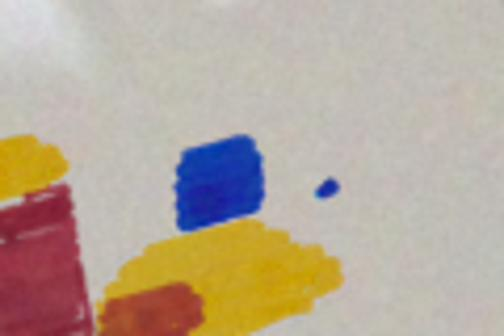

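>>> move:
  target:
    - [0,0,0,0,0,0,1,-1,-1,-1,1,1,0,-0.3,0.051378,0.060389,0.186837,0,0,0,1,-0.25,0.52,0.52,-0.15,-0.15,0.45,-0.95]
    - [0,0,0,0,0,0,1,-1,-1,-1,1,1,0,-0.3,0.043329,0.060389,0.188994,0,0,0,1,-0.25,0.52,0.52,-0.15,-0.15,0.45,-0.95]
    - [0,0,0,0,0,0,1,-1,-1,-1,1,1,0,-0.3,0.043734,0.055744,0.190751,0,0,0,1,-0.25,0.52,0.52,-0.15,-0.15,0.45,-0.95]
    - [0,0,0,0,0,0,1,-1,-1,-1,1,1,0,-0.3,0.044975,0.052787,0.195563,0,0,0,1,-0.25,0.52,0.52,-0.15,-0.15,0.45,-0.95]
    - [0,0,0,0,0,0,1,-1,-1,-1,1,1,0,-0.3,0.046614,0.052563,0.201724,0,0,0,1,-0.25,0.52,0.52,-0.15,-0.15,0.45,-0.95]
    - [0,0,0,0,0,0,1,-1,-1,-1,1,1,0,-0.3,0.047977,0.055165,0.206706,0,0,0,1,-0.25,0.52,0.52,-0.15,-0.15,0.45,-0.95]
    - [0,0,0,0,0,0,1,-1,-1,-1,1,1,0,-0.3,0.048581,0.059673,0.208741,0,0,0,1,-0.25,0.52,0.52,-0.15,-0.15,0.45,-0.95]
    - [0,0,0,0,0,0,1,-1,-1,-1,1,1,0,-0.3,0.048175,0.064319,0.206985,0,0,0,1,-0.25,0.52,0.52,-0.15,-0.15,0.45,-0.95]
    - [0,0,0,0,0,0,1,-1,-1,-1,1,1,0,-0.3,0.046933,0.067274,0.202173,0,0,0,1,-0.25,0.52,0.52,-0.15,-0.15,0.45,-0.95]
    - [0,0,0,0,0,0,1,-1,-1,-1,1,1,0,-0.3,0.045294,0.067498,0.196012,0,0,0,1,-0.25,0.52,0.52,-0.15,-0.15,0.45,-0.95]
    - [0,0,0,0,0,0,1,-1,-1,-1,1,1,0,-0.3,0.043932,0.064898,0.19103,0,0,0,1,-0.25,0.52,0.52,-0.15,-0.15,0.45,-0.95]
    - [0,0,0,0,0,0,1,-1,-1,-1,1,1,0,-0.3,0.043329,0.060389,0.188994,0,0,0,1,-0.25,0.52,0.52,-0.15,-0.15,0.45,-0.95]
    - [0,0,0,0,0,0,1,-1,-1,-1,1,1,0,-0.3,0.051378,0.060389,0.186837,0,0,0,1,-0.25,0.52,0.52,-0.15,-0.15,0.45,-0.95]
    - [0,0,0,0,0,0,1,-1,-1,-1,1,1,0,-0.3,0,0,0,0,0,0,1,-0.25,0.52,0.52,-0.15,-0.15,0.45,-0.95]
  speed: [0.25,0.015,0.04,0.04,0.04,0.04,0.04,0.04,0.04,0.04,0.04,0.04,0.03,0.25]
  blend: [0,0,0.0008,0.0008,0.0008,0.0008,0.0008,0.0008,0.0008,0.0008,0.0008,0.0008,0.002,0]

>>> move:
  target:
    - [0,0,0,0,0,0,1,-1,-1,-1,1,1,0,-0.3,0.054018,0.046093,0.197472,0,0,0,1,-0.25,0.52,0.52,-0.15,-0.15,0.45,-0.95]
    - [0,0,0,0,0,0,1,-1,-1,-1,1,1,0,-0.3,0.045969,0.046093,0.199629,0,0,0,1,-0.25,0.52,0.52,-0.15,-0.15,0.45,-0.95]
    - [0,0,0,0,0,0,1,-1,-1,-1,1,1,0,-0.3,0.047677,0.017989,0.20747,0,0,0,1,-0.25,0.52,0.52,-0.15,-0.15,0.45,-0.95]
    - [0,0,0,0,0,0,1,-1,-1,-1,1,1,0,-0.3,0.046836,0.018104,0.20431,0,0,0,1,-0.25,0.52,0.52,-0.15,-0.15,0.45,-0.95]
    - [0,0,0,0,0,0,1,-1,-1,-1,1,1,0,-0.3,0.04546,0.046982,0.19768,0,0,0,1,-0.25,0.52,0.52,-0.15,-0.15,0.45,-0.95]
    - [0,0,0,0,0,0,1,-1,-1,-1,1,1,0,-0.3,0.053509,0.046982,0.195523,0,0,0,1,-0.25,0.52,0.52,-0.15,-0.15,0.45,-0.95]
    - [0,0,0,0,0,0,1,-1,-1,-1,1,1,0,-0.3,0,0,0,0,0,0,1,-0.25,0.52,0.52,-0.15,-0.15,0.45,-0.95]
  speed: [0.25,0.015,0.055,0.05,0.055,0.03,0.25]
  blend: [0,0,0.0008,0.0008,0.0008,0.002,0]

>>> move:
  target:
    - [0,0,0,0,0,0,1,-1,-1,-1,1,1,0,-0.3,0.050137,0.003176,0.185093,0,0,0,1,-0.25,0.52,0.52,-0.15,-0.15,0.45,-0.95]
    - [0,0,0,0,0,0,1,-1,-1,-1,1,1,0,-0.3,0.042088,0.003176,0.18725,0,0,0,1,-0.25,0.52,0.52,-0.15,-0.15,0.45,-0.95]
    - [0,0,0,0,0,0,1,-1,-1,-1,1,1,0,-0.3,0.041292,0.005334,0.184153,0,0,0,1,-0.25,0.52,0.52,-0.15,-0.15,0.45,-0.95]
    - [0,0,0,0,0,0,1,-1,-1,-1,1,1,0,-0.3,0.040259,0.006295,0.180229,0,0,0,1,-0.25,0.52,0.52,-0.15,-0.15,0.45,-0.95]
    - [0,0,0,0,0,0,1,-1,-1,-1,1,1,0,-0.3,0.039173,0.004804,0.176229,0,0,0,1,-0.25,0.52,0.52,-0.15,-0.15,0.45,-0.95]
    - [0,0,0,0,0,0,1,-1,-1,-1,1,1,0,-0.3,0.038289,0.002875,0.173008,0,0,0,1,-0.25,0.52,0.52,-0.15,-0.15,0.45,-0.95]
    - [0,0,0,0,0,0,1,-1,-1,-1,1,1,0,-0.3,0.037221,0.002202,0.169034,0,0,0,1,-0.25,0.52,0.52,-0.15,-0.15,0.45,-0.95]
    - [0,0,0,0,0,0,1,-1,-1,-1,1,1,0,-0.3,0.036196,0.00357,0.165121,0,0,0,1,-0.25,0.52,0.52,-0.15,-0.15,0.45,-0.95]
    - [0,0,0,0,0,0,1,-1,-1,-1,1,1,0,-0.3,0.0352,0.006165,0.161247,0,0,0,1,-0.25,0.52,0.52,-0.15,-0.15,0.45,-0.95]
    - [0,0,0,0,0,0,1,-1,-1,-1,1,1,0,-0.3,0.043249,0.006165,0.15909,0,0,0,1,-0.25,0.52,0.52,-0.15,-0.15,0.45,-0.95]
    - [0,0,0,0,0,0,1,-1,-1,-1,1,1,0,-0.3,0,0,0,0,0,0,1,-0.25,0.52,0.52,-0.15,-0.15,0.45,-0.95]
  speed: [0.25,0.015,0.04,0.04,0.04,0.04,0.04,0.04,0.04,0.03,0.25]
  blend: [0,0,0.0008,0.0008,0.0008,0.0008,0.0008,0.0008,0.0008,0.002,0]
  cameras: ["cam_above"]

>>> zoom_image:
  camera: "cam_above"
  region: [300, 200, 420, 300]

Scene clock: 5796.43 s.
left_arm: end_effector_position=(+0.6037, +0.1082, +0.0264) hand_measured=(+1.000, -1.000, -1.000, -1.000, +1.000, +1.000) hand_load_n=(+0.0, +0.0, +0.0, +0.5, +0.0, +0.0) hand_stopped_by=(target, target, target, target, target, target) hand_force_limit=0.00 hand_speed=-0.30 end_effector_quat_wxyz=(+0.104, -0.053, +0.950, -0.291) | right_arm: end_effector_position=(+0.6080, -0.2108, +0.0691) hand_measured=(+1.000, -0.254, +0.064, +0.054, -0.150, -0.150) hand_load_n=(+3.0, +9.0, +6.0, +9.0, +0.0, +0.0) hand_stopped_by=(target, target, force, force, target, target) hand_force_limit=0.45 hand_speed=-0.95 end_effector_quat_wxyz=(-0.465, +0.513, +0.605, +0.394)
Joint positions: left_arm=[3.033 -2.287 -1.339 2.389 -1.028 -1.874] | right_arm=[-0.17 -0.482 1.266 1.735 0.457 -0.998]
Joint torques (N m): left_arm=[-2.15 52.41 3.94 -0.52 -0.01 -1.07] | right_arm=[-7.38 -43.5 -14.78 0.7 -1.66 -0.93]
Wrist force (N): left_arm=[-0.2 -1.7 -5.0] | right_arm=[0.7 0.0 0.7]
Wrist torque (N m): left_arm=[0.56 -0.27 0.03] | right_arm=[-0.06 -0.18 0.11]
Wrist force, peak (N): left_arm=[-0.3 -2.1 -5.2] | right_arm=[1.4 1.0 2.3]
Hand target: left_arm +0.6037, +0.1082, +0.0264; +0.104, -0.053, +0.950, -0.291 | right_arm +0.6080, -0.2109, +0.0691; -0.465, +0.513, +0.605, +0.394
Off the commanded pose: left_arm 0.000 m, 0 deg | right_arm 0.000 m, 0 deg.
move: done

Scene clock: 5799.67 s.
left_arm: end_effector_position=(+0.6037, +0.1082, +0.0264) hand_measured=(+1.000, -1.000, -1.000, -1.000, +1.000, +1.000) hand_load_n=(+0.0, +0.0, -0.5, +0.5, +0.0, +0.0) hand_stopped_by=(target, target, target, target, target, target) hand_force_limit=0.00 hand_speed=-0.30 end_effector_quat_wxyz=(+0.104, -0.053, +0.950, -0.291) | right_arm: end_effector_position=(+0.6079, -0.2108, +0.0691) hand_measured=(+1.000, -0.254, +0.064, +0.054, -0.150, -0.150) hand_load_n=(+3.0, +9.0, +6.0, +9.0, +0.0, +0.0) hand_stopped_by=(target, target, force, force, target, target) hand_force_limit=0.45 hand_speed=-0.95 end_effector_quat_wxyz=(-0.465, +0.513, +0.605, +0.394)
Joint positions: left_arm=[3.033 -2.287 -1.339 2.389 -1.028 -1.874] | right_arm=[-0.17 -0.482 1.267 1.735 0.457 -0.998]
Joint torques (N m): left_arm=[-1.19 52.41 5.16 -0.56 -0.23 -1.2] | right_arm=[-7.71 -44.11 -19.26 0.96 -1.74 -0.76]
Wrist force (N): left_arm=[-0.2 -2.1 -4.9] | right_arm=[0.7 -0.3 0.9]
Wrist torque (N m): left_arm=[0.50 -0.28 0.04] | right_arm=[-0.11 -0.19 0.10]
Wrist force, peak (N): left_arm=[-0.3 -2.0 -5.3] | right_arm=[1.1 0.6 2.2]
Hand target: left_arm +0.6037, +0.1082, +0.0264; +0.104, -0.053, +0.950, -0.291 | right_arm +0.6080, -0.2109, +0.0691; -0.465, +0.513, +0.605, +0.394
Off the commanded pose: left_arm 0.000 m, 0 deg | right_arm 0.000 m, 0 deg.
move: done

Scene clock: 5802.50 s.
left_arm: end_effector_position=(+0.6037, +0.1082, +0.0264) hand_measured=(+1.000, -1.000, -1.000, -1.000, +1.000, +1.000) hand_load_n=(+0.0, +0.0, +0.0, +0.5, +0.0, +0.0) hand_stopped_by=(target, target, target, target, target, target) hand_force_limit=0.00 hand_speed=-0.30 end_effector_quat_wxyz=(+0.104, -0.053, +0.950, -0.291) | right_arm: end_effector_position=(+0.6079, -0.2108, +0.0690) hand_measured=(+1.000, -0.254, +0.064, +0.054, -0.150, -0.150) hand_load_n=(+3.0, +9.0, +6.0, +9.0, +0.0, +0.0) hand_stopped_by=(target, target, force, force, target, target) hand_force_limit=0.45 hand_speed=-0.95 end_effector_quat_wxyz=(-0.466, +0.513, +0.605, +0.394)
Joint positions: left_arm=[3.033 -2.287 -1.339 2.389 -1.028 -1.874] | right_arm=[-0.17 -0.481 1.267 1.735 0.457 -0.998]
Joint torques (N m): left_arm=[-0.83 52.06 5.03 -0.57 -0.1 -1.04] | right_arm=[-6.69 -61.22 -23.37 1.74 -1.95 -0.46]
Wrist force (N): left_arm=[-0.1 -2.0 -5.0] | right_arm=[0.8 -0.5 0.6]
Wrist torque (N m): left_arm=[0.52 -0.30 0.05] | right_arm=[-0.13 -0.20 0.11]
Wrist force, peak (N): left_arm=[0.0 -2.3 -5.1] | right_arm=[1.0 0.3 2.7]
Hand target: left_arm +0.6037, +0.1082, +0.0264; +0.104, -0.053, +0.950, -0.291 | right_arm +0.6080, -0.2109, +0.0691; -0.465, +0.513, +0.605, +0.394
Off the commanded pose: left_arm 0.000 m, 0 deg | right_arm 0.000 m, 0 deg.
move: done
Images, in order (width x height): cam_above 672x504.

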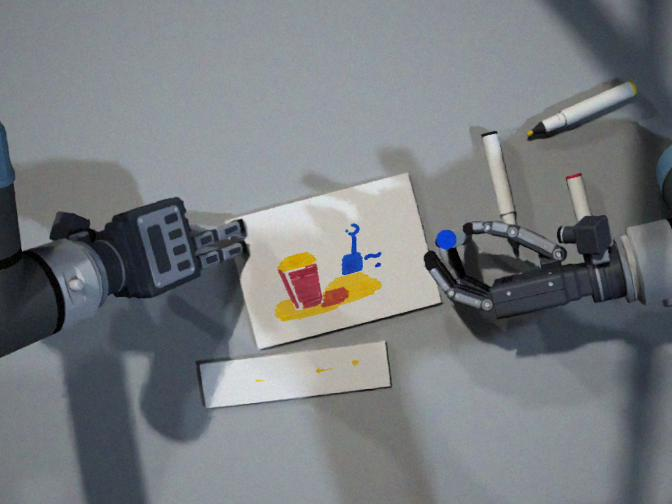

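Scaled by 4.200.

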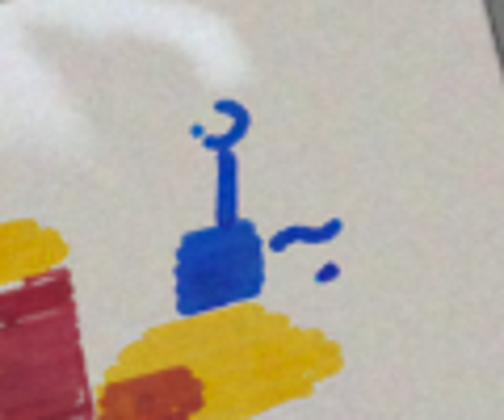

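>>> move:
  target:
    - [0,0,0,0,0,0,1,-1,-1,-1,1,1,0,-0.3,0.053102,0.067498,0.19392,0,0,0,1,-0.25,0.52,0.52,-0.15,-0.15,0.45,-0.95]
    - [0,0,0,0,0,0,1,-1,-1,-1,1,1,0,-0.3,0.045053,0.067498,0.196077,0,0,0,1,-0.25,0.52,0.52,-0.15,-0.15,0.45,-0.95]
    - [0,0,0,0,0,0,1,-1,-1,-1,1,1,0,-0.3,0.046692,0.067274,0.202238,0,0,0,1,-0.25,0.52,0.52,-0.15,-0.15,0.45,-0.95]
    - [0,0,0,0,0,0,1,-1,-1,-1,1,1,0,-0.3,0.047934,0.064319,0.20705,0,0,0,1,-0.25,0.52,0.52,-0.15,-0.15,0.45,-0.95]
    - [0,0,0,0,0,0,1,-1,-1,-1,1,1,0,-0.3,0.04834,0.059673,0.208806,0,0,0,1,-0.25,0.52,0.52,-0.15,-0.15,0.45,-0.95]
    - [0,0,0,0,0,0,1,-1,-1,-1,1,1,0,-0.3,0.047736,0.055165,0.206771,0,0,0,1,-0.25,0.52,0.52,-0.15,-0.15,0.45,-0.95]
    - [0,0,0,0,0,0,1,-1,-1,-1,1,1,0,-0.3,0.046373,0.052563,0.201789,0,0,0,1,-0.25,0.52,0.52,-0.15,-0.15,0.45,-0.95]
    - [0,0,0,0,0,0,1,-1,-1,-1,1,1,0,-0.3,0.054422,0.052563,0.199632,0,0,0,1,-0.25,0.52,0.52,-0.15,-0.15,0.45,-0.95]
    - [0,0,0,0,0,0,1,-1,-1,-1,1,1,0,-0.3,0,0,0,0,0,0,1,-0.25,0.52,0.52,-0.15,-0.15,0.45,-0.95]
  speed: [0.25,0.015,0.04,0.04,0.04,0.04,0.04,0.03,0.25]
  blend: [0,0,0.0008,0.0008,0.0008,0.0008,0.0008,0.002,0]

>>> move:
  target:
    - [0,0,0,0,0,0,1,-1,-1,-1,1,1,0,-0.3,0.099687,-0.018357,0.372666,0,0,0,1,-0.25,0.52,0.52,-0.15,-0.15,0.45,-0.95]
    - [0,0,0,0,0,0,1,-1,-1,-1,1,1,0,-0.3,0.091638,-0.018357,0.374823,0,0,0,1,-0.25,0.52,0.52,-0.15,-0.15,0.45,-0.95]
    - [0,0,0,0,0,0,1,-1,-1,-1,1,1,0,-0.3,0.090623,-0.016578,0.370924,0,0,0,1,-0.25,0.52,0.52,-0.15,-0.15,0.45,-0.95]
    - [0,0,0,0,0,0,1,-1,-1,-1,1,1,0,-0.3,0.089564,-0.016844,0.366962,0,0,0,1,-0.25,0.52,0.52,-0.15,-0.15,0.45,-0.95]
    - [0,0,0,0,0,0,1,-1,-1,-1,1,1,0,-0.3,0.088259,-0.018715,0.36216,0,0,0,1,-0.25,0.52,0.52,-0.15,-0.15,0.45,-0.95]
    - [0,0,0,0,0,0,1,-1,-1,-1,1,1,0,-0.3,0.086972,-0.019769,0.357384,0,0,0,1,-0.25,0.52,0.52,-0.15,-0.15,0.45,-0.95]
    - [0,0,0,0,0,0,1,-1,-1,-1,1,1,0,-0.3,0.085738,-0.018371,0.352682,0,0,0,1,-0.25,0.52,0.52,-0.15,-0.15,0.45,-0.95]
    - [0,0,0,0,0,0,1,-1,-1,-1,1,1,0,-0.3,0.084531,-0.015747,0.348018,0,0,0,1,-0.25,0.52,0.52,-0.15,-0.15,0.45,-0.95]
    - [0,0,0,0,0,0,1,-1,-1,-1,1,1,0,-0.3,0.09258,-0.015747,0.345861,0,0,0,1,-0.25,0.52,0.52,-0.15,-0.15,0.45,-0.95]
    - [0,0,0,0,0,0,1,-1,-1,-1,1,1,0,-0.3,0,0,0,0,0,0,1,-0.25,0.52,0.52,-0.15,-0.15,0.45,-0.95]
  speed: [0.25,0.015,0.04,0.04,0.04,0.04,0.04,0.04,0.03,0.25]
  blend: [0,0,0.0008,0.0008,0.0008,0.0008,0.0008,0.0008,0.002,0]
  cameras: ["cam_above"]

>>> zoom_image:
  camera: "cam_above"
  region: [240, 200, 400, 330]

Scene clock: 5876.43 s.
left_arm: end_effector_position=(+0.6037, +0.1082, +0.0264) hand_measured=(+1.000, -1.000, -1.000, -1.000, +1.000, +1.000) hand_load_n=(+0.0, +0.0, +0.0, +0.5, +0.0, +0.0) hand_stopped_by=(target, target, target, target, target, target) hand_force_limit=0.00 hand_speed=-0.30 end_effector_quat_wxyz=(+0.104, -0.053, +0.950, -0.291) | right_arm: end_effector_position=(+0.6079, -0.2108, +0.0691) hand_measured=(+1.000, -0.254, +0.064, +0.054, -0.150, -0.150) hand_load_n=(+3.0, +9.0, +6.0, +9.0, +0.0, +0.0) hand_stopped_by=(target, target, force, force, target, target) hand_force_limit=0.45 hand_speed=-0.95 end_effector_quat_wxyz=(-0.465, +0.513, +0.605, +0.394)
Joint positions: left_arm=[3.033 -2.287 -1.339 2.389 -1.028 -1.874] | right_arm=[-0.17 -0.482 1.267 1.735 0.457 -0.998]
Joint torques (N m): left_arm=[-0.62 51.32 5.29 -0.38 0.06 -1.22] | right_arm=[-6.85 -44.05 -18.39 0.74 -1.78 -0.7]
Wrist force (N): left_arm=[-0.4 -2.1 -4.7] | right_arm=[0.9 -0.1 0.5]
Wrist torque (N m): left_arm=[0.49 -0.25 0.04] | right_arm=[-0.06 -0.20 0.13]
Wrist force, peak (N): left_arm=[-0.5 -2.1 -5.3] | right_arm=[1.0 0.6 2.4]
Hand target: left_arm +0.6037, +0.1082, +0.0264; +0.104, -0.053, +0.950, -0.291 | right_arm +0.6080, -0.2109, +0.0691; -0.465, +0.513, +0.605, +0.394
Off the commanded pose: left_arm 0.000 m, 0 deg | right_arm 0.000 m, 0 deg.
move: done

Scene clock: 5880.20 s.
left_arm: end_effector_position=(+0.6037, +0.1082, +0.0264) hand_measured=(+1.000, -1.000, -1.000, -1.000, +1.000, +1.000) hand_load_n=(+0.0, +0.0, +0.0, +0.5, +0.0, +0.0) hand_stopped_by=(target, target, target, target, target, target) hand_force_limit=0.00 hand_speed=-0.30 end_effector_quat_wxyz=(+0.104, -0.053, +0.950, -0.291) | right_arm: end_effector_position=(+0.6080, -0.2108, +0.0690) hand_measured=(+1.000, -0.254, +0.064, +0.054, -0.150, -0.150) hand_load_n=(+3.0, +9.0, +6.0, +9.0, +0.0, +0.0) hand_stopped_by=(target, target, force, force, target, target) hand_force_limit=0.45 hand_speed=-0.95 end_effector_quat_wxyz=(-0.465, +0.513, +0.605, +0.394)
Joint positions: left_arm=[3.033 -2.287 -1.339 2.389 -1.028 -1.874] | right_arm=[-0.17 -0.482 1.266 1.735 0.457 -0.998]
Joint torques (N m): left_arm=[-1.04 51.96 5.5 -0.54 -0.01 -1.19] | right_arm=[-7.84 -62.57 -7.17 2.08 -2.04 -0.32]
Wrist force (N): left_arm=[-0.1 -2.8 -3.8] | right_arm=[0.6 -0.1 0.8]
Wrist torque (N m): left_arm=[0.48 -0.24 0.04] | right_arm=[-0.09 -0.16 0.11]
Wrist force, peak (N): left_arm=[-0.3 -1.9 -5.2] | right_arm=[4.5 -0.4 1.0]
Hand target: left_arm +0.6037, +0.1082, +0.0264; +0.104, -0.053, +0.950, -0.291 | right_arm +0.6080, -0.2109, +0.0691; -0.465, +0.513, +0.605, +0.394
Off the commanded pose: left_arm 0.000 m, 0 deg | right_arm 0.000 m, 0 deg.
move: done
Images, in order (width x height): cam_above 672x504.

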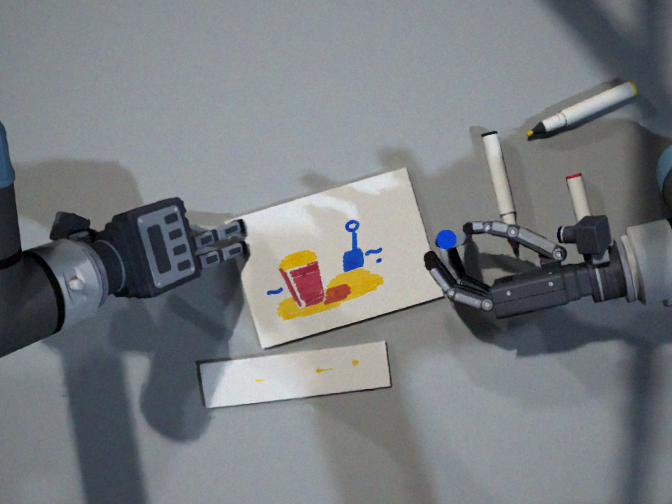

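Scaled by 3.150.

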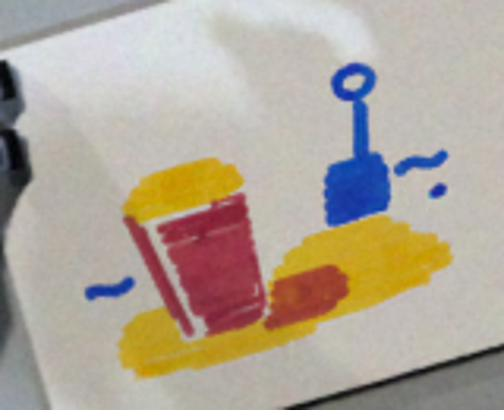

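>>> zoom_image:
  camera: "cam_above"
  region: [240, 320, 300, 365]

>>> zoom_image:
  camera: "cam_above"
  region: [380, 150, 450, 202]

>>> zoom_image:
  camera: "cam_above"
  region: [410, 270, 470, 315]

Scaled by 8.400.

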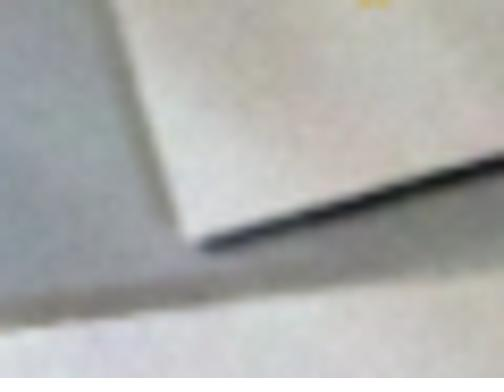

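Scaled by 7.200.

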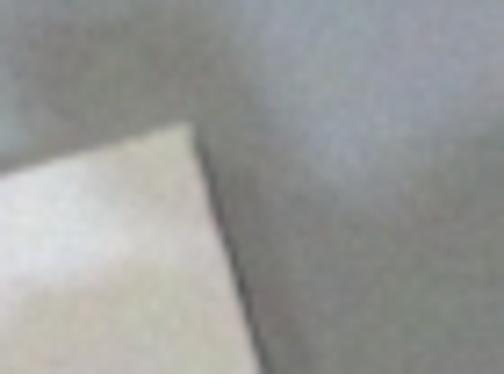

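Scaled by 8.400.

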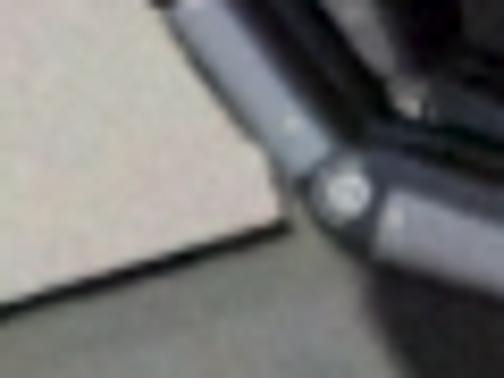

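>>> move:
  target: [0.00028,0.00094,0.00134,0,0,0,1,-1,-1,-1,1,1,0,-0.3,0,0,0,0,0,0,1,-0.25,0.52,0.52,-0.15,-0.15,0.45,-0.95]
  speed: 0.005
  cameras: ["cam_above"]

>>> zoom_image:
  camera: "cam_above"
  region: [240, 320, 300, 365]

>>> zoom_image:
  camera: "cam_above"
  region: [380, 150, 450, 202]

>>> zoom_image:
  camera: "cam_above"
  region: [240, 200, 400, 330]

Scene clock: 5938.33 s.
left_arm: end_effector_position=(+0.6037, +0.1082, +0.0254) hand_measured=(+1.000, -1.000, -1.000, -1.000, +1.000, +1.000) hand_load_n=(+0.0, +0.0, +0.5, +1.0, +0.5, +0.0) hand_stopped_by=(target, target, target, target, target, target) hand_force_limit=0.00 hand_speed=-0.30 end_effector_quat_wxyz=(+0.104, -0.053, +0.950, -0.291) | right_arm: end_effector_position=(+0.6080, -0.2109, +0.0691) hand_measured=(+1.000, -0.254, +0.064, +0.054, -0.150, -0.150) hand_load_n=(+3.0, +8.5, +6.5, +9.0, +0.0, +0.0) hand_stopped_by=(target, target, force, force, target, target) hand_force_limit=0.45 hand_speed=-0.95 end_effector_quat_wxyz=(-0.465, +0.513, +0.605, +0.394)
Joint positions: left_arm=[3.033 -2.288 -1.339 2.391 -1.028 -1.874] | right_arm=[-0.17 -0.482 1.267 1.735 0.457 -0.998]
Joint torques (N m): left_arm=[-0.56 21.41 -2.25 1.29 -0.49 -0.82] | right_arm=[-7.79 -62.21 -4.71 3.96 1.85 -2.96]
Wrist force (N): left_arm=[-1.8 -10.6 -23.8] | right_arm=[0.8 0.1 0.8]
Wrist torque (N m): left_arm=[1.78 -0.56 0.02] | right_arm=[-0.04 -0.20 0.13]
Wrist force, peak (N): left_arm=[-1.8 -10.6 -23.8] | right_arm=[0.9 -0.3 1.0]
Hand target: left_arm +0.6037, +0.1082, +0.0254; +0.104, -0.053, +0.950, -0.291 | right_arm +0.6080, -0.2109, +0.0691; -0.465, +0.513, +0.605, +0.394
Off the commanded pose: left_arm 0.000 m, 0 deg | right_arm 0.000 m, 0 deg.
move: done
Images, in order (width x height): cam_above 672x504.

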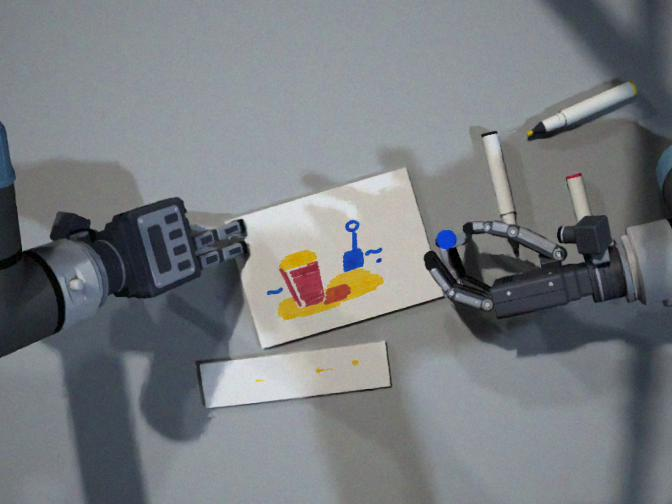

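Scaled by 8.400.

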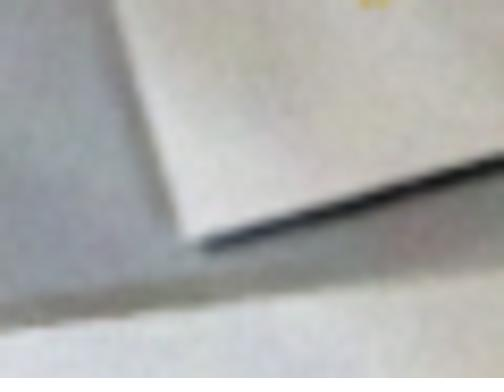

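Scaled by 7.200.

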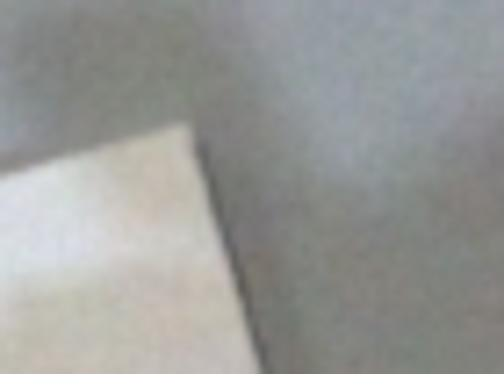

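Scaled by 3.150.

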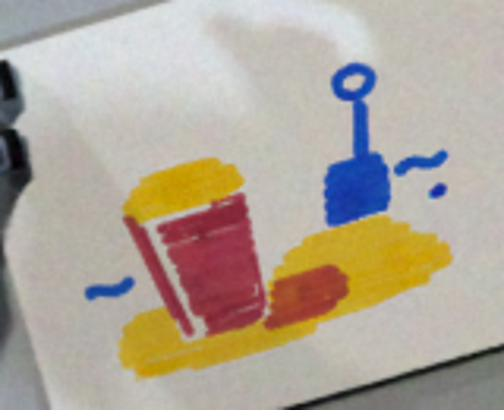

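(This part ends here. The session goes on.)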